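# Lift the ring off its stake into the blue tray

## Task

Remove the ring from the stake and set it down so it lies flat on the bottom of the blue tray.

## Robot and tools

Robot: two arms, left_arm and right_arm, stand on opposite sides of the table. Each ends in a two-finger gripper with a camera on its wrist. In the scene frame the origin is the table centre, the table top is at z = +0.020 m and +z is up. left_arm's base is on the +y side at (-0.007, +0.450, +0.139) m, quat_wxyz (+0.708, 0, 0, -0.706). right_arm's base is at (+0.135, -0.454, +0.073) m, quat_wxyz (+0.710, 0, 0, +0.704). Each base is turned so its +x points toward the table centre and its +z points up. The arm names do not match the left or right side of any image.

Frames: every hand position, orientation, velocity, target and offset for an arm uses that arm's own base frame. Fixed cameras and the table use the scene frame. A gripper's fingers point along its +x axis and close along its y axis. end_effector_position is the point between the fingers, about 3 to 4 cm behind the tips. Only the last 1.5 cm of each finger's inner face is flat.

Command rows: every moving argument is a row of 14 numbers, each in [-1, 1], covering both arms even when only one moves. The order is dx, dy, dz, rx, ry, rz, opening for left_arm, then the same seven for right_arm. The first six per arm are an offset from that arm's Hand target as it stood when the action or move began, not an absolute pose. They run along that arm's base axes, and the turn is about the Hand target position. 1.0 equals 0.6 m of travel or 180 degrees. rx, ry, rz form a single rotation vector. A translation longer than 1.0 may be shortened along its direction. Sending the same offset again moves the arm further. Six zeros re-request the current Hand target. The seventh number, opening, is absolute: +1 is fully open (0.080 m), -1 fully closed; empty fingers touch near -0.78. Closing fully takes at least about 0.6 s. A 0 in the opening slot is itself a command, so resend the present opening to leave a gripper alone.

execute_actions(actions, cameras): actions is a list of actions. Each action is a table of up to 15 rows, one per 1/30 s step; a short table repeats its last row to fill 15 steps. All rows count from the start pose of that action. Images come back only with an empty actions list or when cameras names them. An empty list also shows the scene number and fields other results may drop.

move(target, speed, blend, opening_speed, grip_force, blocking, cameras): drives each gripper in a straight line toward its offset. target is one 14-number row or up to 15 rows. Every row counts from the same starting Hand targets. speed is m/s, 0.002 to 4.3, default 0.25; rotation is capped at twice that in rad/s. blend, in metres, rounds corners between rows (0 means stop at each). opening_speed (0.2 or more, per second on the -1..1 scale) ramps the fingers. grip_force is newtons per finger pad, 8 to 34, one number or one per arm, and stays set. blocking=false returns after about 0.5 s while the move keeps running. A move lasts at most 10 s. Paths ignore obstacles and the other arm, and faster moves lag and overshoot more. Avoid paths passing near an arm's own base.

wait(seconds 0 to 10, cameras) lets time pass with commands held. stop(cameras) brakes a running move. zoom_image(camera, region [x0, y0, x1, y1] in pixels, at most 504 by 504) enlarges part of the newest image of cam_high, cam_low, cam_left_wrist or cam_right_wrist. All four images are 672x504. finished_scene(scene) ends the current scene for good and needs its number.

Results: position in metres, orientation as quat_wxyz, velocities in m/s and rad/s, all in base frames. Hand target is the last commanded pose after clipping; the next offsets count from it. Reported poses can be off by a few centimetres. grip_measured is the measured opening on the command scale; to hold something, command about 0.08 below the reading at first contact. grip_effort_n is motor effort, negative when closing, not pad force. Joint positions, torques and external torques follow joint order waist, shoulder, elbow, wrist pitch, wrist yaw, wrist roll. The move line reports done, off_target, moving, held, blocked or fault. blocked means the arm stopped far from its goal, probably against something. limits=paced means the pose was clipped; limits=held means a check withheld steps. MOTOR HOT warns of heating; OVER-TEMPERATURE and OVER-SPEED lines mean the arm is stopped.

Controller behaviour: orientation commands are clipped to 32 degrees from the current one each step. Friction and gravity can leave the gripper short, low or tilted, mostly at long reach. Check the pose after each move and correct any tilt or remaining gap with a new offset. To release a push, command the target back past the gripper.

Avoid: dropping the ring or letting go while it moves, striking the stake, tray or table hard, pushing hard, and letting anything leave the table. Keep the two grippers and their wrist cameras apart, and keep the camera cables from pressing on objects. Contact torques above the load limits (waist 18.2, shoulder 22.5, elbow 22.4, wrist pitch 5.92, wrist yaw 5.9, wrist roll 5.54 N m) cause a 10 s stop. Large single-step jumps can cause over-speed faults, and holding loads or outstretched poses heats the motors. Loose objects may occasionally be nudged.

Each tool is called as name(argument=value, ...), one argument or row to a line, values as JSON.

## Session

execute_actions(
  actions=[],
)

zoom_image(
  camera="cam_low",
  region=[220, 290, 480, 430],
)

zoom_image(
  camera="cam_high",
  region=[220, 230, 400, 400],
)

Scene clock: 0.00 s.
left_arm: end_effector_position=(+0.2592, -0.2107, +0.0687) grip_measured=+1.000 grip_effort_n=n/a end_effector_quat_wxyz=(+0.652, +0.338, +0.598, -0.321) | right_arm: end_effector_position=(+0.2932, +0.1790, +0.1761) grip_measured=+1.000 grip_effort_n=n/a end_effector_quat_wxyz=(+0.748, -0.357, +0.396, +0.395)
Joint positions: left_arm=[-0.7 1.793 1.252 -0.961 -0.039 0.271 0.08] | right_arm=[0.511 1.445 1.211 -0.838 -0.086 -0.631 0.08]
Joint velocities: within noise
Joint torques (N m): no reading
External joint torques (N m): no reading
Heat: left arm: hottest wrist pitch 28 °C (+0.0 °C/min); right arm: hottest wrist pitch 27 °C (+0.0 °C/min).
Hand target: left_arm +0.2596, -0.2110, +0.0696; +0.653, +0.338, +0.597, -0.321 | right_arm +0.2936, +0.1793, +0.1780; +0.750, -0.357, +0.393, +0.395
Tool commands: left_gripper/opening=+1.0 right_gripper/opening=+1.0
camera_calibration:
cam_left_wrist: T_world_to_cam=[[-0.818324, -0.569987, -0.0738976, 0.106553], [-0.569207, 0.785871, 0.241681, 0.327395], [-0.0796809, 0.239836, -0.967538, 0.214913], [0, 0, 0, 1]] pos_world=[0.290675, -0.248101, 0.136686]
cam_right_wrist: T_world_to_cam=[[0.882949, -0.38842, 0.263686, -0.227809], [-0.369933, -0.921454, -0.118625, 0.326235], [0.289051, 0.00719353, -0.957287, 0.162881], [0, 0, 0, 1]] pos_world=[0.274748, 0.210954, 0.254693]

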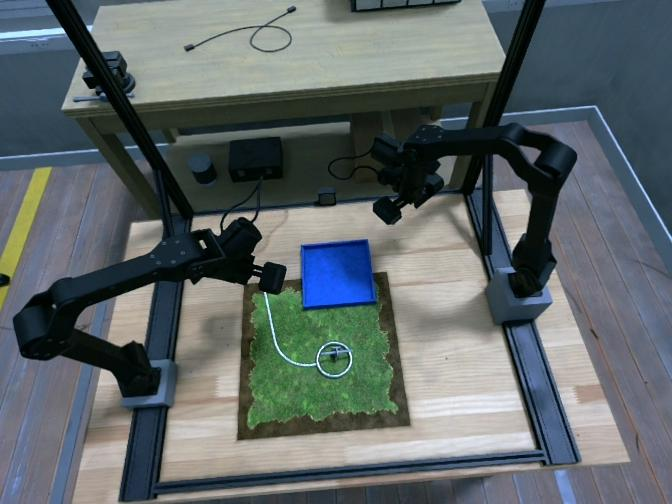

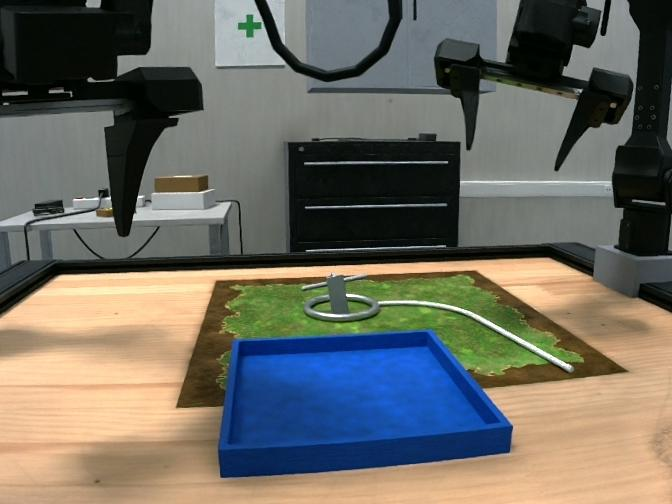

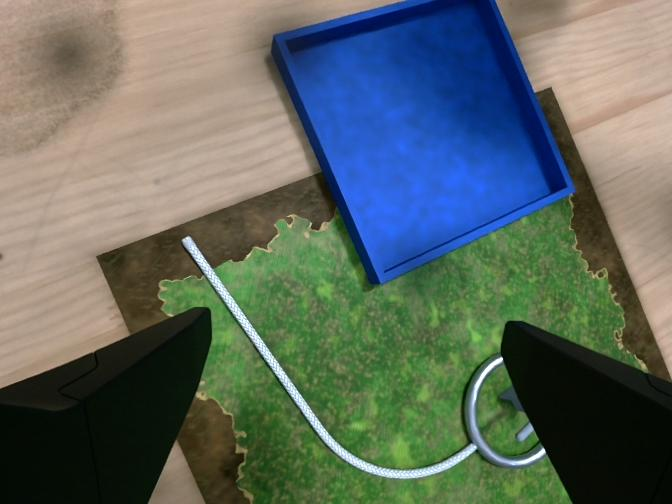

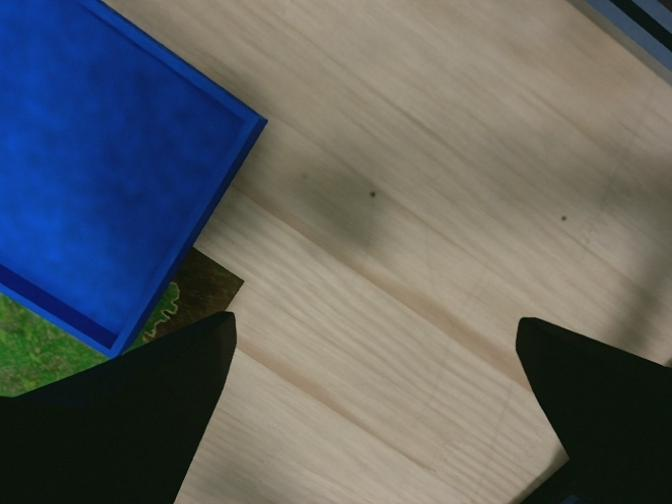

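Scaled by 1.938.

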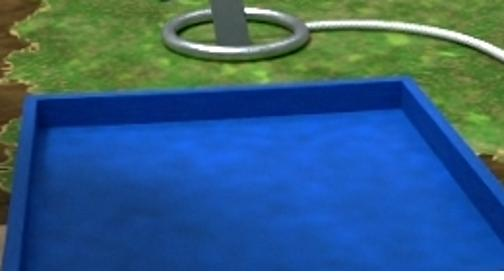

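Scaled by 2.800.

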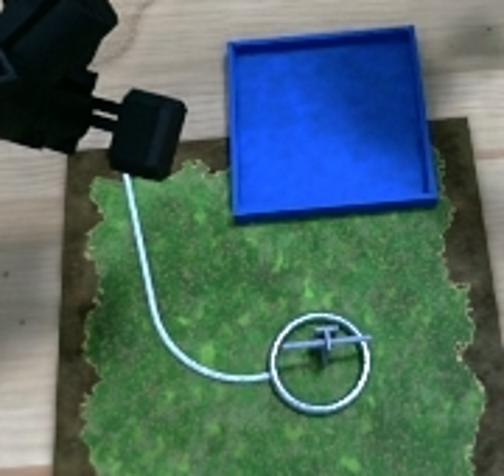

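move(
  target=[0.3523, 0.4817, -0.116, -0.0133, 0.016, 0.308, -0.1, -0.18,0,0.05,0,0,0,1],
  speed=0.35,
  cameras=["cam_low","cam_left_wrist","cam_right_wrist"],
)

zoom_image(
  camera="cam_low",
  region=[270, 250, 410, 340],
)

Scene clock: 19.23 s.
left_arm: end_effector_position=(+0.4694, +0.0779, +0.0050) grip_measured=-0.097 grip_effort_n=-14.7 end_effector_quat_wxyz=(+0.722, +0.004, +0.692, -0.002) | right_arm: end_effector_position=(+0.1875, +0.1809, +0.2091) grip_measured=+1.000 grip_effort_n=-0.7 end_effector_quat_wxyz=(+0.749, -0.357, +0.393, +0.396)
Joint positions: left_arm=[0.166 2.431 1.98 -1.079 0.004 0.173 0.031] | right_arm=[0.797 1.133 1.12 -1.047 0.052 -0.383 0.08]
Joint torques (N m): left_arm=[0 -10.29 6.89 0.47 0.1 -0.14] | right_arm=[0.31 -4.43 4.52 0.47 0.14 0.21]
External joint torques (N m): left_arm=[0.07 1.11 1.26 0.08 0.1 -0.14] | right_arm=[0.34 -1.39 -1.64 -0.62 0.13 0.2]
Heat: left arm: hottest shoulder 29 °C (+15.6 °C/min); right arm: hottest wrist pitch 28 °C (+3.1 °C/min).
Hand target: left_arm +0.4710, +0.0779, +0.0000; +0.719, +0.000, +0.695, -0.001 | right_arm +0.1856, +0.1793, +0.2081; +0.750, -0.357, +0.393, +0.395
Off the commanded pose: left_arm 0.005 m, 1 deg | right_arm 0.003 m, 0 deg.
move: done
camera_calibration:
cam_left_wrist: T_world_to_cam=[[-0.00121043, -0.999782, -0.0208436, 0.0880475], [-0.966609, -0.00417151, 0.256223, 0.483666], [-0.256254, 0.0204578, -0.966393, 0.200851], [0, 0, 0, 1]] pos_world=[0.519092, 0.085937, 0.0720095]
cam_right_wrist: T_world_to_cam=[[0.882977, -0.38665, 0.266183, -0.143257], [-0.36632, -0.922145, -0.124333, 0.293421], [0.293532, 0.0122752, -0.95587, 0.222913], [0, 0, 0, 1]] pos_world=[0.168546, 0.21245, 0.287691]
Images, in order (width x height): cam_low 672x504, cam_left_wrist 672x504, cam_right_wrist 672x504.

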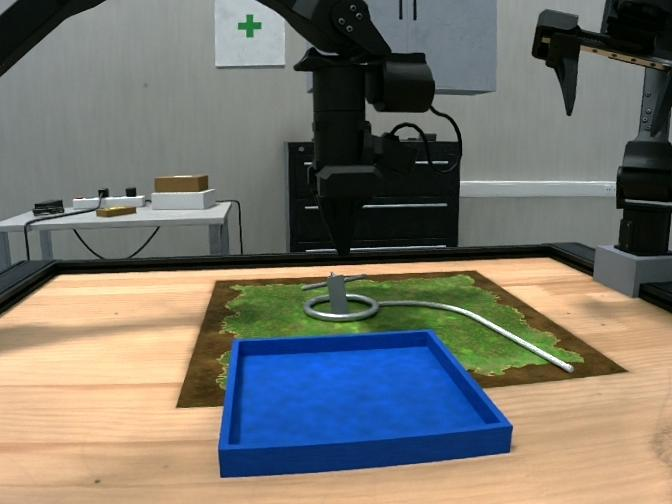

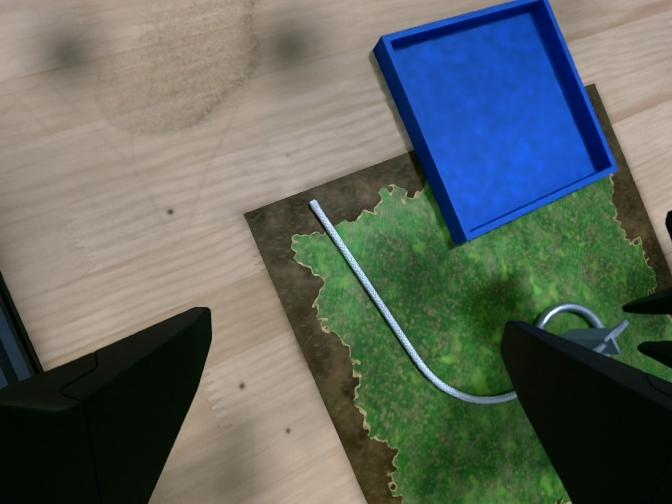

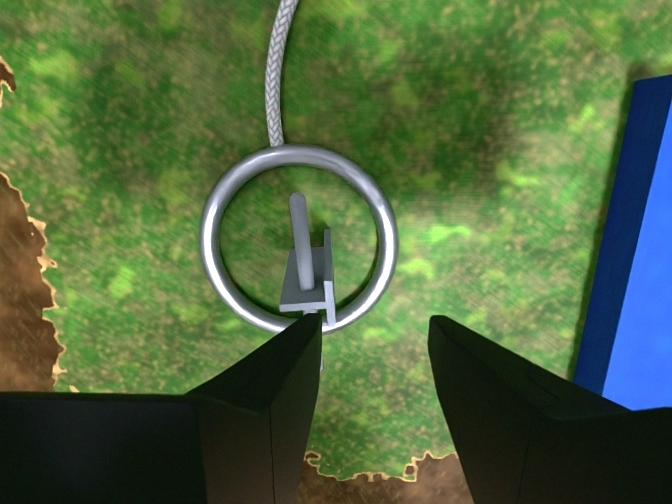

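Scaled by 3.600.

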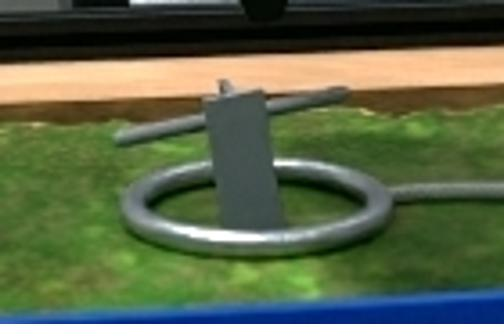

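move(
  target=[
    [0.004, 0.114, 0, 0,0,0, -0.2, 0,0,0,0,0,0,1],
    [0.0025, 0.114, -0.112, 0,0,0, -0.2, 0,0,0,0,0,0,1],
  ],
  speed=[0.25,0.15],
  blend=0.015,
  cameras=["cam_right_wrist"],
)

Scene clock: 31.00 s.
left_arm: end_effector_position=(+0.4759, +0.1479, -0.0581) grip_measured=-0.197 grip_effort_n=-14.7 end_effector_quat_wxyz=(+0.725, +0.001, +0.688, +0.004) | right_arm: end_effector_position=(+0.1875, +0.1809, +0.2091) grip_measured=+1.000 grip_effort_n=-0.7 end_effector_quat_wxyz=(+0.749, -0.357, +0.393, +0.396)
Joint positions: left_arm=[0.304 2.607 2.052 -0.963 0.01 0.3 0.026] | right_arm=[0.797 1.133 1.12 -1.047 0.052 -0.383 0.08]
Joint torques (N m): left_arm=[-0.05 -11.3 4.69 0.87 0.08 0.18] | right_arm=[0.29 -4.46 4.52 0.47 0.13 0.21]
External joint torques (N m): left_arm=[-0.21 0.65 -0.79 0.45 0.08 0.18] | right_arm=[0.29 -1.45 -1.63 -0.63 0.12 0.2]
Heat: left arm: hottest shoulder 32 °C (+15.5 °C/min); right arm: hottest wrist pitch 28 °C (+1.9 °C/min).
Hand target: left_arm +0.4725, +0.1464, -0.0672; +0.719, +0.000, +0.695, -0.001 | right_arm +0.1856, +0.1793, +0.2081; +0.750, -0.357, +0.393, +0.395
Off the commanded pose: left_arm 0.010 m, 1 deg | right_arm 0.003 m, 0 deg.
move: off_target (left_arm)
camera_calibration:
cam_right_wrist: T_world_to_cam=[[0.882977, -0.38665, 0.266183, -0.143257], [-0.36632, -0.922145, -0.124333, 0.293421], [0.293532, 0.0122752, -0.95587, 0.222913], [0, 0, 0, 1]] pos_world=[0.168546, 0.21245, 0.287691]
Images, in order (width x height): cam_right_wrist 672x504.

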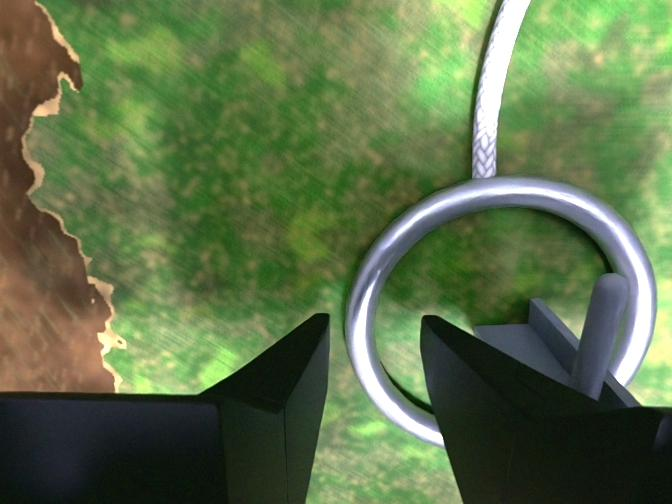

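move(
  target=[-0.003, 0.0065, -0.0175, 0,0,0, -0.2, 0,0,0,0,0,0,1],
  speed=0.07,
  cameras=["cam_low","cam_right_wrist"],
)

Scene clock: 35.40 s.
left_arm: end_effector_position=(+0.4762, +0.1516, -0.0660) grip_measured=-0.197 grip_effort_n=-14.7 end_effector_quat_wxyz=(+0.728, +0.002, +0.686, +0.004) | right_arm: end_effector_position=(+0.1875, +0.1809, +0.2091) grip_measured=+1.000 grip_effort_n=-0.7 end_effector_quat_wxyz=(+0.749, -0.357, +0.393, +0.396)
Joint positions: left_arm=[0.311 2.619 2.042 -0.935 0.01 0.308 0.026] | right_arm=[0.797 1.133 1.12 -1.047 0.052 -0.383 0.08]
Joint torques (N m): left_arm=[0.15 -11.07 4.24 0.92 0.1 0.19] | right_arm=[0.29 -4.43 4.5 0.47 0.14 0.2]
External joint torques (N m): left_arm=[0.07 0.79 -1.15 0.51 0.09 0.19] | right_arm=[0.3 -1.46 -1.6 -0.61 0.12 0.19]
Heat: left arm: hottest shoulder 33 °C (+15.3 °C/min); right arm: hottest elbow 28 °C (+5.1 °C/min).
Hand target: left_arm +0.4708, +0.1502, -0.0777; +0.719, +0.000, +0.695, -0.001 | right_arm +0.1856, +0.1793, +0.2081; +0.750, -0.357, +0.393, +0.395
Off the commanded pose: left_arm 0.013 m, 2 deg | right_arm 0.003 m, 0 deg.
move: off_target (left_arm)
camera_calibration:
cam_right_wrist: T_world_to_cam=[[0.882977, -0.38665, 0.266183, -0.143257], [-0.36632, -0.922145, -0.124333, 0.293421], [0.293532, 0.0122752, -0.95587, 0.222913], [0, 0, 0, 1]] pos_world=[0.168546, 0.21245, 0.287691]
Images, in order (width x height): cam_low 672x504, cam_right_wrist 672x504.

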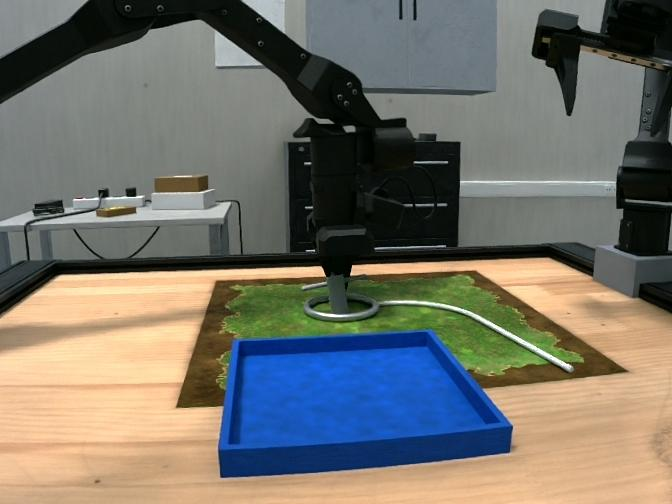

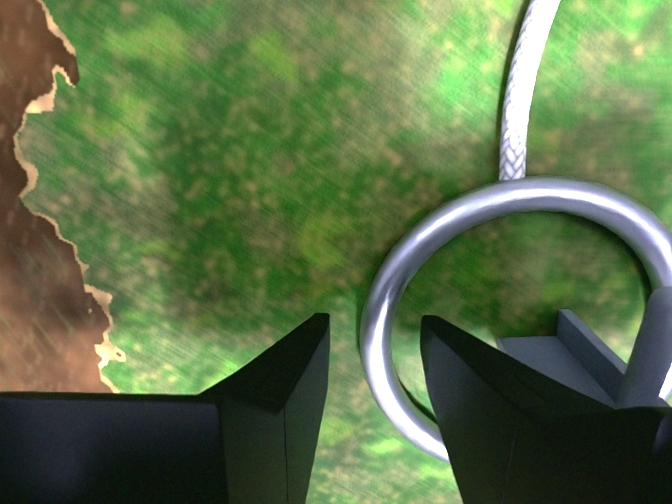

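move(
  target=[0, 0, -0.002, 0,0,0, -0.76, 0,0,0,0,0,0,1],
  opening_speed=0.7,
  cameras=["cam_right_wrist"],
)

Scene clock: 37.93 s.
left_arm: end_effector_position=(+0.4765, +0.1516, -0.0665) grip_measured=-0.649 grip_effort_n=-83.5 end_effector_quat_wxyz=(+0.728, +0.002, +0.685, +0.004) | right_arm: end_effector_position=(+0.1875, +0.1809, +0.2091) grip_measured=+1.000 grip_effort_n=-0.2 end_effector_quat_wxyz=(+0.749, -0.357, +0.393, +0.396)
Joint positions: left_arm=[0.311 2.62 2.042 -0.932 0.01 0.309 0.006] | right_arm=[0.797 1.133 1.12 -1.047 0.052 -0.383 0.08]
Joint torques (N m): left_arm=[0.06 -10.82 4.14 0.95 0.09 0.16] | right_arm=[0.32 -4.46 4.46 0.46 0.14 0.21]
External joint torques (N m): left_arm=[0.04 1.15 -1.32 0.51 0.07 0.16] | right_arm=[0.31 -1.49 -1.65 -0.62 0.14 0.2]
Heat: left arm: hottest shoulder 33 °C (+14.2 °C/min); right arm: hottest wrist pitch 29 °C (+3.2 °C/min).
Hand target: left_arm +0.4707, +0.1502, -0.0790; +0.719, +0.000, +0.695, -0.001 | right_arm +0.1856, +0.1793, +0.2081; +0.750, -0.357, +0.393, +0.395
Off the commanded pose: left_arm 0.014 m, 2 deg | right_arm 0.003 m, 0 deg.
move: off_target (left_arm)
camera_calibration:
cam_right_wrist: T_world_to_cam=[[0.882977, -0.38665, 0.266183, -0.143257], [-0.36632, -0.922145, -0.124333, 0.293421], [0.293532, 0.0122752, -0.95587, 0.222913], [0, 0, 0, 1]] pos_world=[0.168546, 0.21245, 0.287691]
Images, in order (width x height): cam_right_wrist 672x504.

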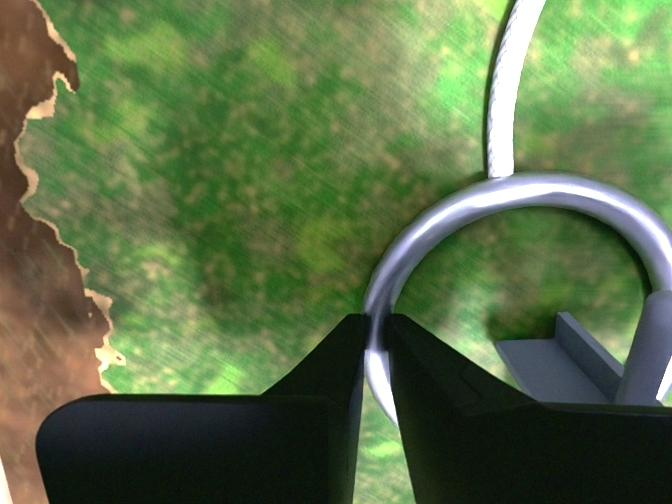

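move(
  target=[
    [0, 0, 0, 0,0,0, -0.45, 0,0,0,0,0,0,1],
    [-0.002, 0, -0.007, 0,0,0, -0.45, 0,0,0,0,0,0,1],
    [-0.002, 0, -0.007, 0,0,0, -0.76, 0,0,0,0,0,0,1],
  ],
  speed=0.07,
  opening_speed=0.8,
)

Scene clock: 42.67 s.
left_arm: end_effector_position=(+0.4753, +0.1519, -0.0714) grip_measured=-0.627 grip_effort_n=-83.5 end_effector_quat_wxyz=(+0.728, +0.001, +0.685, +0.004) | right_arm: end_effector_position=(+0.1875, +0.1809, +0.2091) grip_measured=+1.000 grip_effort_n=-0.7 end_effector_quat_wxyz=(+0.749, -0.357, +0.393, +0.396)
Joint positions: left_arm=[0.313 2.624 2.029 -0.916 0.012 0.309 0.007] | right_arm=[0.797 1.133 1.12 -1.047 0.052 -0.383 0.08]
Joint torques (N m): left_arm=[0.01 -11.01 4.07 0.91 0.02 0.19] | right_arm=[0.31 -4.43 4.52 0.46 0.13 0.21]
External joint torques (N m): left_arm=[0.1 1.04 -1.4 0.47 0 0.19] | right_arm=[0.31 -1.38 -1.59 -0.61 0.12 0.2]
Heat: left arm: hottest shoulder 33 °C (+12.7 °C/min); right arm: hottest wrist pitch 29 °C (+2.8 °C/min).
Hand target: left_arm +0.4695, +0.1503, -0.0832; +0.719, +0.000, +0.695, -0.001 | right_arm +0.1856, +0.1793, +0.2081; +0.750, -0.357, +0.393, +0.395
Off the commanded pose: left_arm 0.013 m, 2 deg | right_arm 0.003 m, 0 deg.
move: off_target (left_arm); target 3's new opening was sent with left_arm's hand 0.013 m and 2 deg from that target

move(
  target=[
    [0.003,0,0.012,0,0,0,-0.76,0,0,0,0,0,0,1],
    [-0.0208,0,0.052,0,-0.1944,0,-0.76,0,0,0,0,0,0,1],
  ],
  speed=0.14,
  blend=0.004,
  cameras=["cam_low","cam_right_wrist"],
)

zoom_image(
  camera="cam_low",
  region=[270, 250, 410, 340],
)

Scene clock: 49.27 s.
left_arm: end_effector_position=(+0.4564, +0.1496, -0.0599) grip_measured=-0.627 grip_effort_n=-83.5 end_effector_quat_wxyz=(+0.891, +0.001, +0.454, -0.003) | right_arm: end_effector_position=(+0.1875, +0.1809, +0.2091) grip_measured=+1.000 grip_effort_n=-0.7 end_effector_quat_wxyz=(+0.749, -0.357, +0.393, +0.396)
Joint positions: left_arm=[0.387 2.273 1.197 0.095 0.227 0.324 0.007] | right_arm=[0.797 1.133 1.12 -1.047 0.052 -0.383 0.08]
Joint torques (N m): left_arm=[0.12 -13.27 3.69 1.95 0.31 -0.14] | right_arm=[0.34 -4.44 4.54 0.47 0.14 0.22]
External joint torques (N m): left_arm=[0.1 -3.65 -1.09 0.76 0.18 -0.14] | right_arm=[0.35 -1.43 -1.61 -0.63 0.13 0.21]
Heat: left arm: hottest shoulder 35 °C (+13.4 °C/min); right arm: hottest wrist pitch 29 °C (+2.4 °C/min).
Hand target: left_arm +0.4570, +0.1502, -0.0520; +0.895, +0.000, +0.446, -0.001 | right_arm +0.1856, +0.1793, +0.2081; +0.750, -0.357, +0.393, +0.395
Off the commanded pose: left_arm 0.008 m, 1 deg | right_arm 0.003 m, 0 deg.
move: done; blend cut to 0.0036 m at target 1
camera_calibration:
cam_right_wrist: T_world_to_cam=[[0.882977, -0.38665, 0.266183, -0.143257], [-0.36632, -0.922145, -0.124333, 0.293421], [0.293532, 0.0122752, -0.95587, 0.222913], [0, 0, 0, 1]] pos_world=[0.168546, 0.21245, 0.287691]
Images, in order (width x height): cam_low 672x504, cam_right_wrist 672x504.

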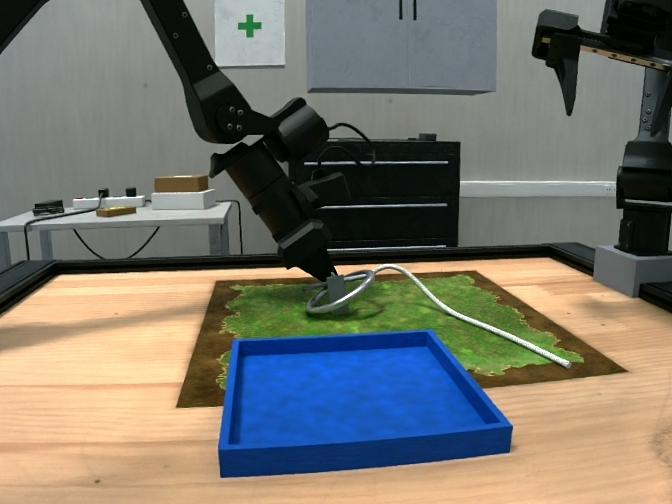

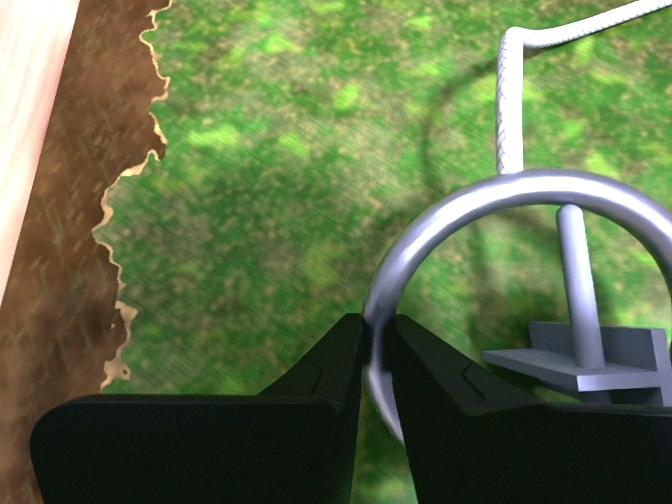

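Scaled by 3.600.

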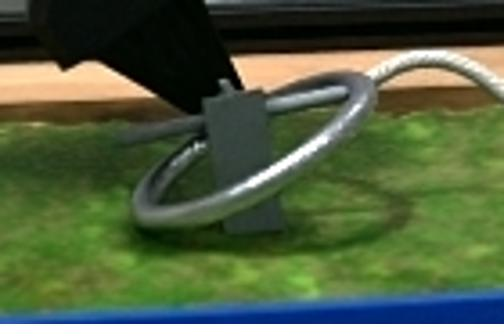

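move(
  target=[
    [0.003,0,0.0185,0,0,0,-0.76,0,0,0,0,0,0,1],
  ],
  speed=0.08,
  cameras=["cam_low","cam_right_wrist"],
)

zoom_image(
  camera="cam_low",
  region=[270, 250, 410, 340],
)

Scene clock: 52.80 s.
left_arm: end_effector_position=(+0.4542, +0.1487, -0.0540) grip_measured=-0.627 grip_effort_n=-83.5 end_effector_quat_wxyz=(+0.889, -0.001, +0.459, -0.003) | right_arm: end_effector_position=(+0.1875, +0.1809, +0.2091) grip_measured=+1.000 grip_effort_n=-0.7 end_effector_quat_wxyz=(+0.749, -0.357, +0.393, +0.396)
Joint positions: left_arm=[0.387 2.251 1.197 0.063 0.227 0.322 0.007] | right_arm=[0.797 1.133 1.12 -1.047 0.052 -0.383 0.08]
Joint torques (N m): left_arm=[-0.01 -13.83 5.02 1.51 0.27 -0.13] | right_arm=[0.34 -4.45 4.51 0.47 0.13 0.21]
External joint torques (N m): left_arm=[0.07 -4.25 0.14 0.32 0.13 -0.14] | right_arm=[0.34 -1.4 -1.64 -0.62 0.13 0.2]
Heat: left arm: hottest shoulder 35 °C (+12.5 °C/min); right arm: hottest wrist pitch 29 °C (+2.3 °C/min).
Hand target: left_arm +0.4589, +0.1502, -0.0407; +0.895, +0.000, +0.446, -0.001 | right_arm +0.1856, +0.1793, +0.2081; +0.750, -0.357, +0.393, +0.395
Off the commanded pose: left_arm 0.014 m, 2 deg | right_arm 0.003 m, 0 deg.
move: off_target (left_arm)
camera_calibration:
cam_right_wrist: T_world_to_cam=[[0.882977, -0.38665, 0.266183, -0.143257], [-0.36632, -0.922145, -0.124333, 0.293421], [0.293532, 0.0122752, -0.95587, 0.222913], [0, 0, 0, 1]] pos_world=[0.168546, 0.21245, 0.287691]
Images, in order (width x height): cam_low 672x504, cam_right_wrist 672x504.

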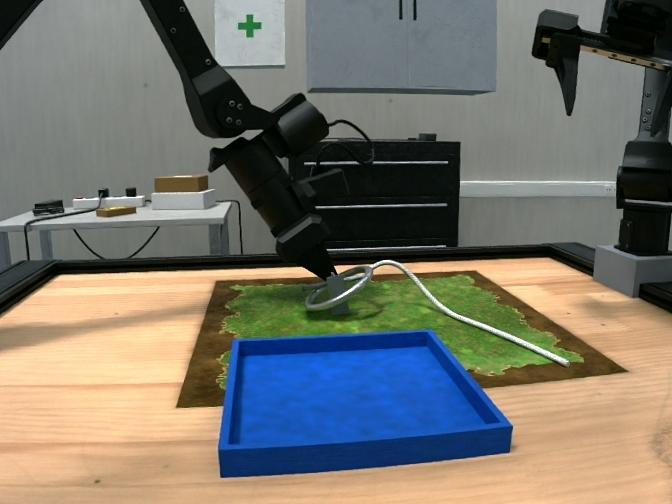

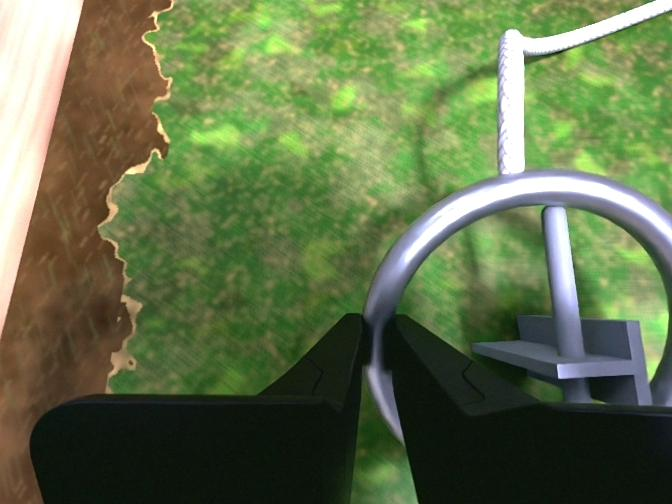

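Scaled by 3.600.

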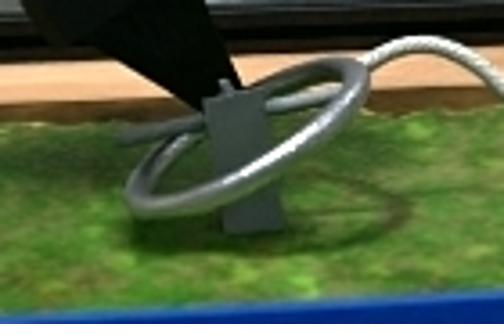

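move(
  target=[
    [0.0165,0,-0.003,0,0,0,-0.76,0,0,0,0,0,0,1],
    [0.0165,0,0.016,0,-0.012,0,-0.76,0,0,0,0,0,0,1],
  ],
  speed=0.08,
  cameras=["cam_low","cam_right_wrist"],
)

zoom_image(
  camera="cam_low",
  region=[270, 250, 410, 340],
)

Scene clock: 60.40 s.
left_arm: end_effector_position=(+0.4668, +0.1492, -0.0432) grip_measured=-0.627 grip_effort_n=-83.5 end_effector_quat_wxyz=(+0.897, +0.001, +0.441, -0.003) | right_arm: end_effector_position=(+0.1875, +0.1809, +0.2091) grip_measured=+1.000 grip_effort_n=-0.7 end_effector_quat_wxyz=(+0.749, -0.357, +0.393, +0.396)
Joint positions: left_arm=[0.38 2.249 1.226 0.072 0.233 0.31 0.007] | right_arm=[0.797 1.133 1.12 -1.047 0.052 -0.383 0.08]
Joint torques (N m): left_arm=[0.12 -14.17 4.14 2.09 0.37 -0.15] | right_arm=[0.34 -4.44 4.46 0.46 0.14 0.21]
External joint torques (N m): left_arm=[0.1 -4.35 -0.97 0.83 0.25 -0.16] | right_arm=[0.34 -1.39 -1.65 -0.61 0.13 0.2]
Heat: left arm: hottest shoulder 40 °C (+16.2 °C/min); right arm: hottest elbow 29 °C (+4.0 °C/min).
Hand target: left_arm +0.4688, +0.1502, -0.0312; +0.903, +0.001, +0.429, -0.001 | right_arm +0.1856, +0.1793, +0.2081; +0.750, -0.357, +0.393, +0.395
Off the commanded pose: left_arm 0.012 m, 2 deg | right_arm 0.003 m, 0 deg.
move: off_target (left_arm)
camera_calibration:
cam_right_wrist: T_world_to_cam=[[0.882977, -0.38665, 0.266183, -0.143257], [-0.36632, -0.922145, -0.124333, 0.293421], [0.293532, 0.0122752, -0.95587, 0.222913], [0, 0, 0, 1]] pos_world=[0.168546, 0.21245, 0.287691]
Images, in order (width x height): cam_low 672x504, cam_right_wrist 672x504.

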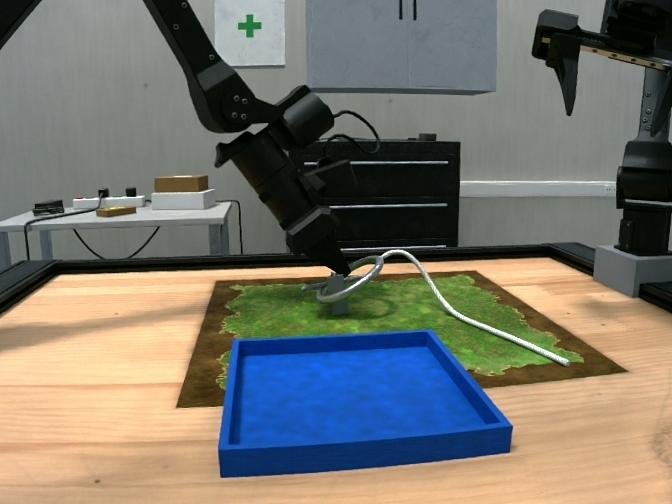

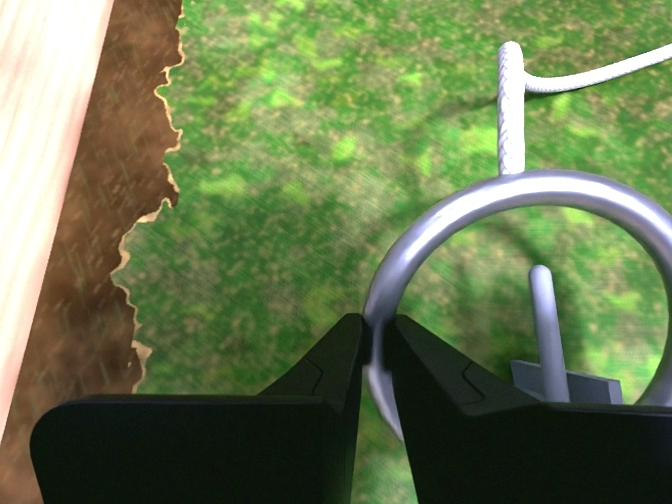

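Scaled by 3.600.

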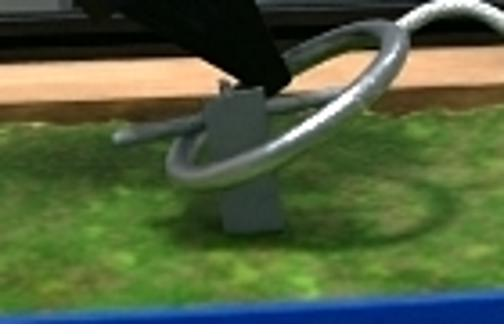

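move(
  target=[
    [-0.02,0,-0.022,0,0,0,-0.76,0,0,0,0,0,0,1],
    [-0.065,0,-0.028,0,0,0,-0.76,0,0,0,0,0,0,1],
  ],
  speed=0.08,
  blend=0.006,
  cameras=["cam_low","cam_right_wrist"],
)

zoom_image(
  camera="cam_low",
  region=[270, 250, 410, 340],
)

Scene clock: 65.70 s.
left_arm: end_effector_position=(+0.4282, +0.1491, -0.0577) grip_measured=-0.627 grip_effort_n=-83.5 end_effector_quat_wxyz=(+0.898, -0.005, +0.439, -0.001) | right_arm: end_effector_position=(+0.1875, +0.1809, +0.2091) grip_measured=+1.000 grip_effort_n=-0.7 end_effector_quat_wxyz=(+0.749, -0.357, +0.393, +0.396)
Joint positions: left_arm=[0.42 2.201 1.042 0.203 0.258 0.332 0.007] | right_arm=[0.797 1.133 1.12 -1.047 0.052 -0.383 0.08]
Joint torques (N m): left_arm=[0.13 -12.96 3.6 2.01 0.33 0.18] | right_arm=[0.31 -4.45 4.5 0.46 0.13 0.2]
External joint torques (N m): left_arm=[0.08 -3.97 -0.96 0.76 0.19 0.18] | right_arm=[0.33 -1.44 -1.65 -0.64 0.12 0.19]
Heat: left arm: hottest shoulder 40 °C (+14.1 °C/min); right arm: hottest elbow 29 °C (+4.0 °C/min).
Hand target: left_arm +0.4297, +0.1502, -0.0480; +0.903, +0.000, +0.429, -0.001 | right_arm +0.1856, +0.1793, +0.2081; +0.750, -0.357, +0.393, +0.395
Off the commanded pose: left_arm 0.010 m, 1 deg | right_arm 0.003 m, 0 deg.
move: off_target (left_arm)
camera_calibration:
cam_right_wrist: T_world_to_cam=[[0.882977, -0.38665, 0.266183, -0.143257], [-0.36632, -0.922145, -0.124333, 0.293421], [0.293532, 0.0122752, -0.95587, 0.222913], [0, 0, 0, 1]] pos_world=[0.168546, 0.21245, 0.287691]
Images, in order (width x height): cam_low 672x504, cam_right_wrist 672x504.

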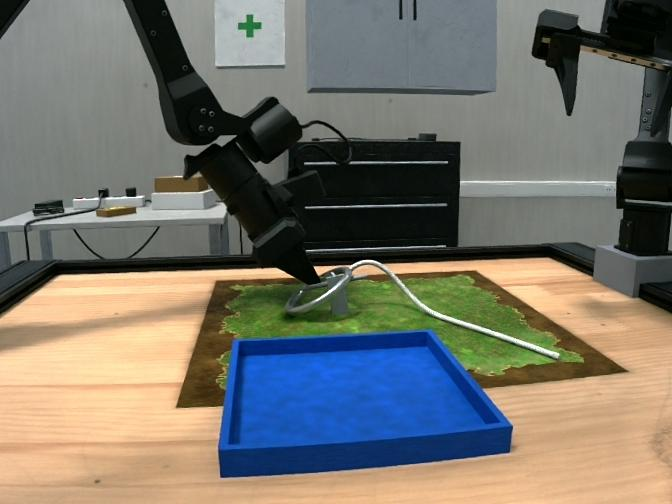

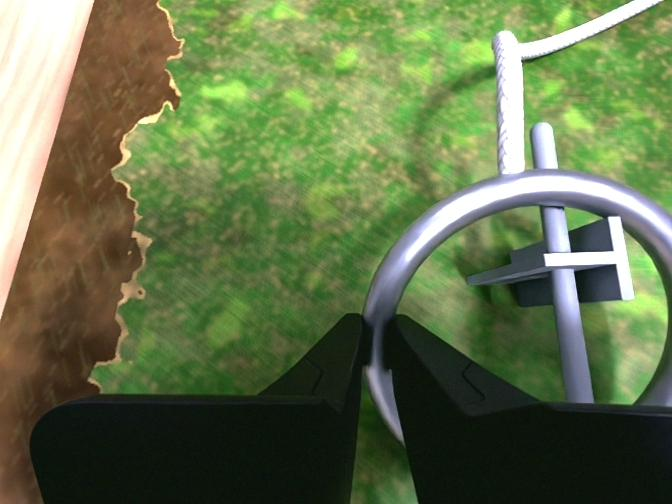

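Scaled by 3.600.

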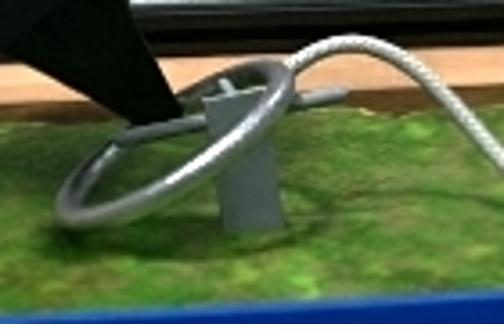

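move(
  target=[
    [0.008,0,0.02,0,0,0,-0.76,0,0,0,0,0,0,1],
    [0.008,0,0.115,0,0,0,-0.76,0,0,0,0,0,0,1],
  ],
  speed=0.1,
  blend=0.005,
  cameras=["cam_low","cam_right_wrist"],
)

zoom_image(
  camera="cam_low",
  region=[250, 200, 410, 340],
)

Scene clock: 70.90 s.
left_arm: end_effector_position=(+0.4273, +0.1476, +0.0060) grip_measured=-0.627 grip_effort_n=-83.5 end_effector_quat_wxyz=(+0.895, -0.007, +0.446, -0.003) | right_arm: end_effector_position=(+0.1875, +0.1809, +0.2091) grip_measured=+1.000 grip_effort_n=-0.7 end_effector_quat_wxyz=(+0.749, -0.357, +0.393, +0.396)
Joint positions: left_arm=[0.418 2.02 1.095 -0.046 0.258 0.332 0.007] | right_arm=[0.797 1.133 1.12 -1.047 0.052 -0.383 0.08]
Joint torques (N m): left_arm=[-0.15 -12.34 6.86 1.65 0.21 0.04] | right_arm=[0.31 -4.4 4.53 0.47 0.14 0.21]
External joint torques (N m): left_arm=[-0.1 -3.69 1.47 0.44 0.07 0.04] | right_arm=[0.29 -1.39 -1.61 -0.62 0.14 0.2]
Heat: left arm: hottest shoulder 42 °C (+15.0 °C/min); right arm: hottest elbow 29 °C (+3.0 °C/min).
Hand target: left_arm +0.4346, +0.1501, +0.0211; +0.903, +0.001, +0.429, -0.001 | right_arm +0.1856, +0.1793, +0.2081; +0.750, -0.357, +0.393, +0.395
Off the commanded pose: left_arm 0.017 m, 2 deg | right_arm 0.003 m, 0 deg.
move: off_target (left_arm)
camera_calibration:
cam_right_wrist: T_world_to_cam=[[0.882977, -0.38665, 0.266183, -0.143257], [-0.36632, -0.922145, -0.124333, 0.293421], [0.293532, 0.0122752, -0.95587, 0.222913], [0, 0, 0, 1]] pos_world=[0.168546, 0.21245, 0.287691]
Images, in order (width x height): cam_low 672x504, cam_right_wrist 672x504.

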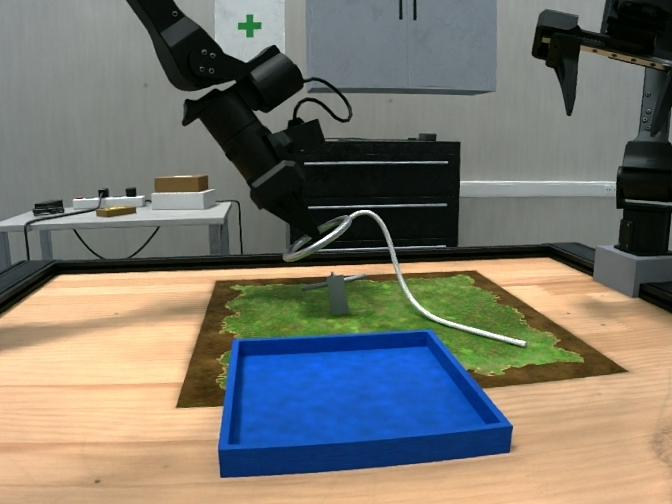

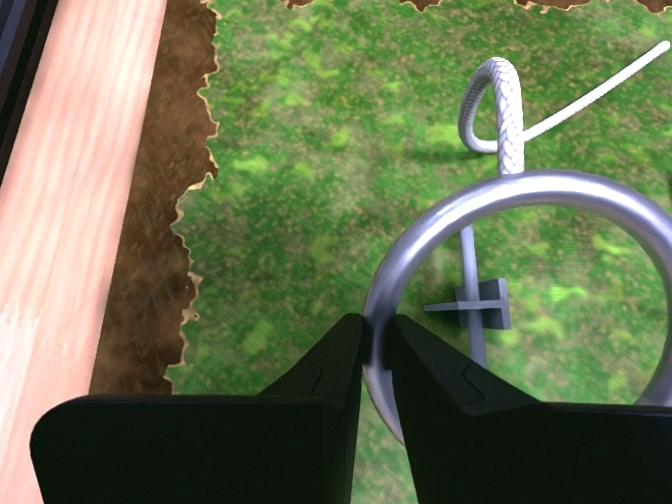

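Scaled by 3.150.

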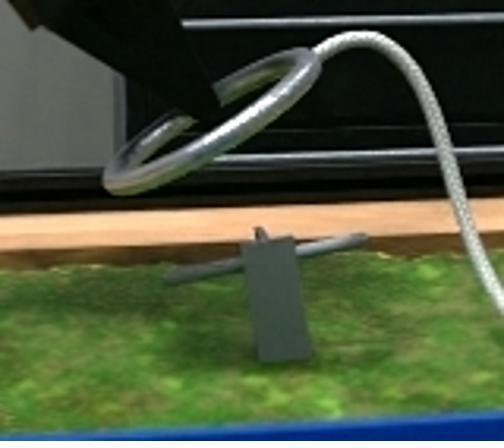

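move(
  target=[
    [0.0173,-0.3985,-0.015,0,0.2,0,-0.76,0,0,0,0,0,0,1],
  ],
  speed=0.22,
  cameras=["cam_low","cam_right_wrist"],
)

Scene clock: 81.63 s.
left_arm: end_effector_position=(+0.4418, -0.0872, +0.0135) grip_measured=-0.627 grip_effort_n=-83.5 end_effector_quat_wxyz=(+0.726, +0.003, +0.688, -0.001) end_effector_velocity=(-0.004, -0.006, -0.002) end_effector_angular_velocity=(+0.009, +0.011, -0.009) | right_arm: end_effector_position=(+0.1875, +0.1809, +0.2091) grip_measured=+1.000 grip_effort_n=-0.7 end_effector_quat_wxyz=(+0.749, -0.357, +0.393, +0.396)
Joint positions: left_arm=[-0.199 2.301 1.785 -1.002 -0.012 -0.193 0.007] | right_arm=[0.797 1.133 1.12 -1.047 0.052 -0.383 0.08]
Joint velocities: left_arm=[-0.017 0.002 -0.002 -0.007 -0.007 -0.007 0] | right_arm=[within noise]
Joint torques (N m): left_arm=[0.03 -10.12 7.22 0.5 0.09 -0.14] | right_arm=[0.3 -4.43 4.55 0.46 0.14 0.22]
External joint torques (N m): left_arm=[0.19 0.5 1.66 0.08 0.1 -0.14] | right_arm=[0.34 -1.44 -1.54 -0.61 0.13 0.21]
Heat: left arm: hottest shoulder 41 °C (+11.1 °C/min); right arm: hottest elbow 29 °C (+2.0 °C/min).
Hand target: left_arm +0.4450, -0.0889, +0.0121; +0.726, +0.000, +0.687, -0.001 | right_arm +0.1856, +0.1793, +0.2081; +0.750, -0.357, +0.393, +0.395
Off the commanded pose: left_arm 0.004 m, 0 deg | right_arm 0.003 m, 0 deg.
move: done
camera_calibration:
cam_right_wrist: T_world_to_cam=[[0.882977, -0.38665, 0.266183, -0.143257], [-0.36632, -0.922145, -0.124333, 0.293421], [0.293532, 0.0122752, -0.95587, 0.222913], [0, 0, 0, 1]] pos_world=[0.168546, 0.21245, 0.287691]
Images, in order (width x height): cam_low 672x504, cam_right_wrist 672x504.

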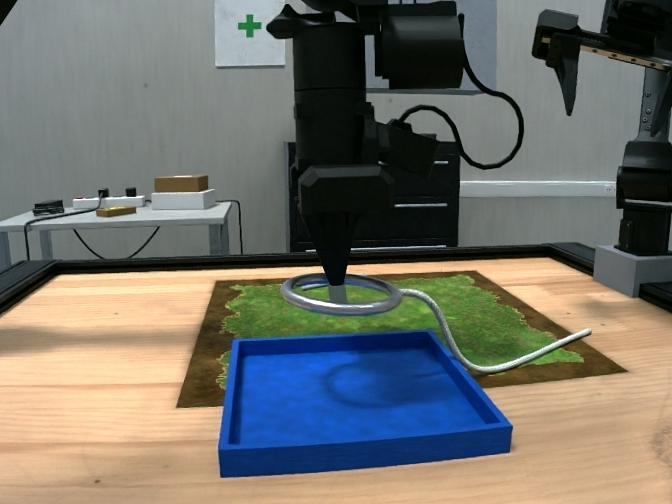

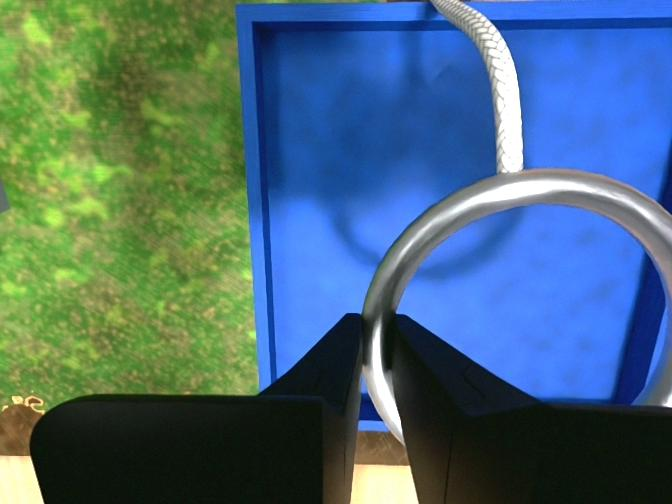

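move(
  target=[
    [0.0,-0.008,-0.1,0,0,0,-0.76,0,0,0,0,0,0,1],
    [-0.004,-0.008,-0.146,0,0,0,-0.76,0,0,0,0,0,0,1],
  ],
  speed=[0.2,0.07],
  blend=0.01,
  cameras=["cam_low","cam_right_wrist"],
)

zoom_image(
  camera="cam_low",
  region=[200, 260, 520, 480],
)

Scene clock: 88.40 s.
left_arm: end_effector_position=(+0.4479, -0.0937, -0.0663) grip_measured=-0.627 grip_effort_n=-83.5 end_effector_quat_wxyz=(+0.734, +0.000, +0.679, -0.003) | right_arm: end_effector_position=(+0.1875, +0.1809, +0.2091) grip_measured=+1.000 grip_effort_n=-0.7 end_effector_quat_wxyz=(+0.749, -0.357, +0.393, +0.396)
Joint positions: left_arm=[-0.21 2.436 1.684 -0.743 -0.012 -0.205 0.007] | right_arm=[0.797 1.133 1.12 -1.047 0.052 -0.383 0.08]
Joint torques (N m): left_arm=[-0.16 -9.96 3.99 0.96 0.06 -0.14] | right_arm=[0.31 -4.46 4.54 0.46 0.14 0.21]
External joint torques (N m): left_arm=[-0.09 0.91 -1.16 0.49 0.08 -0.14] | right_arm=[0.31 -1.41 -1.63 -0.64 0.13 0.19]
Heat: left arm: hottest shoulder 42 °C (+10.1 °C/min); right arm: hottest elbow 29 °C (+2.0 °C/min).
Hand target: left_arm +0.4425, -0.0937, -0.0756; +0.726, +0.000, +0.687, -0.001 | right_arm +0.1856, +0.1793, +0.2081; +0.750, -0.357, +0.393, +0.395
Off the commanded pose: left_arm 0.011 m, 1 deg | right_arm 0.003 m, 0 deg.
move: off_target (left_arm)
camera_calibration:
cam_right_wrist: T_world_to_cam=[[0.882977, -0.38665, 0.266183, -0.143257], [-0.36632, -0.922145, -0.124333, 0.293421], [0.293532, 0.0122752, -0.95587, 0.222913], [0, 0, 0, 1]] pos_world=[0.168546, 0.21245, 0.287691]
Images, in order (width x height): cam_low 672x504, cam_right_wrist 672x504.

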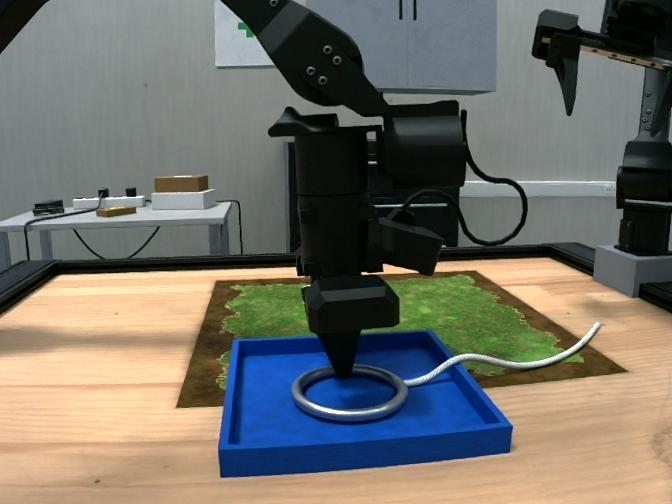

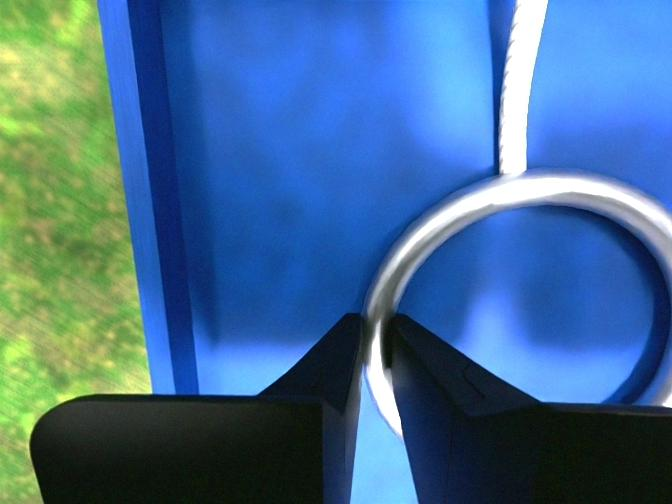

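Scaled by 1.575.

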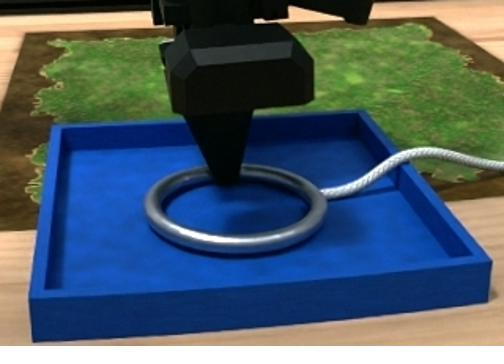

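move(
  target=[
    [-0.003,0.0,-0.013,0,0,0,-0.76,0,0,0,0,0,0,1],
  ],
  speed=0.05,
  cameras=["cam_low","cam_right_wrist"],
)

zoom_image(
  camera="cam_low",
  region=[260, 330, 440, 450],
)

Scene clock: 90.93 s.
left_arm: end_effector_position=(+0.4470, -0.0935, -0.0690) grip_measured=-0.627 grip_effort_n=-83.5 end_effector_quat_wxyz=(+0.735, +0.000, +0.678, -0.003) | right_arm: end_effector_position=(+0.1875, +0.1809, +0.2091) grip_measured=+1.000 grip_effort_n=-0.7 end_effector_quat_wxyz=(+0.749, -0.357, +0.393, +0.396)
Joint positions: left_arm=[-0.21 2.436 1.671 -0.727 -0.012 -0.205 0.007] | right_arm=[0.797 1.133 1.12 -1.047 0.052 -0.383 0.08]
Joint torques (N m): left_arm=[-0.23 -8.95 3.62 1.75 0.05 -0.14] | right_arm=[0.31 -4.45 4.53 0.47 0.14 0.2]
External joint torques (N m): left_arm=[-0.24 1.86 -1.47 1.28 0.08 -0.14] | right_arm=[0.33 -1.44 -1.61 -0.61 0.13 0.19]
Heat: left arm: hottest shoulder 42 °C (+10.0 °C/min); right arm: hottest elbow 29 °C (+2.0 °C/min).
Hand target: left_arm +0.4407, -0.0937, -0.0834; +0.726, +0.000, +0.687, -0.001 | right_arm +0.1856, +0.1793, +0.2081; +0.750, -0.357, +0.393, +0.395
Off the commanded pose: left_arm 0.016 m, 1 deg | right_arm 0.003 m, 0 deg.
move: off_target (left_arm)
camera_calibration:
cam_right_wrist: T_world_to_cam=[[0.882977, -0.38665, 0.266183, -0.143257], [-0.36632, -0.922145, -0.124333, 0.293421], [0.293532, 0.0122752, -0.95587, 0.222913], [0, 0, 0, 1]] pos_world=[0.168546, 0.21245, 0.287691]
Images, in order (width x height): cam_low 672x504, cam_right_wrist 672x504.

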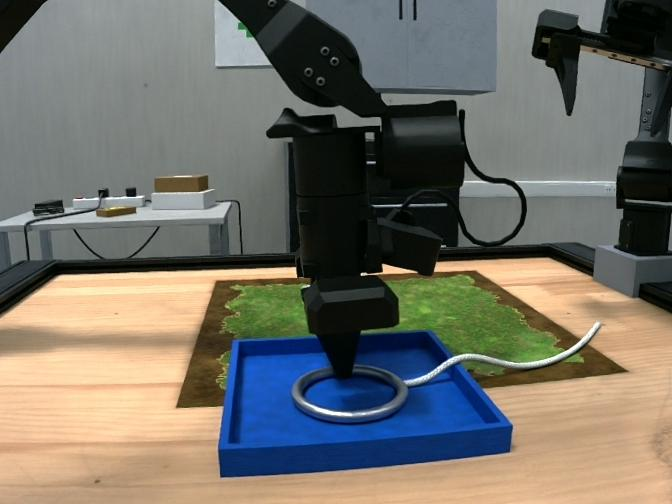

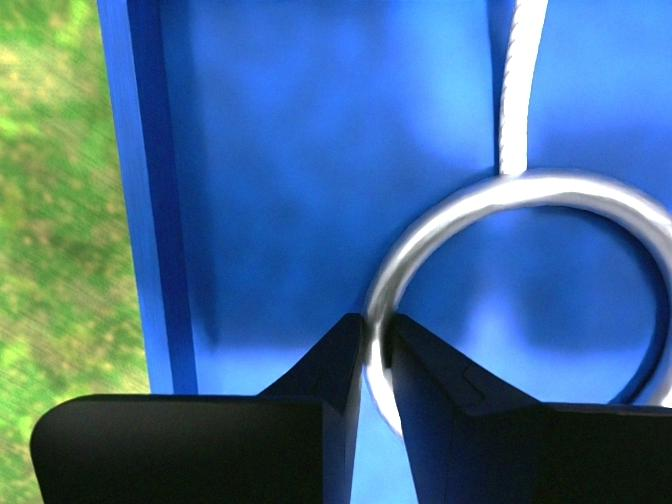

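Scaled by 2.800.

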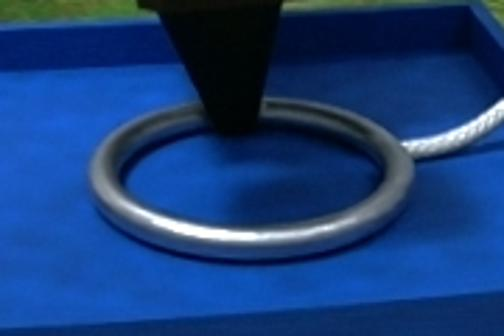

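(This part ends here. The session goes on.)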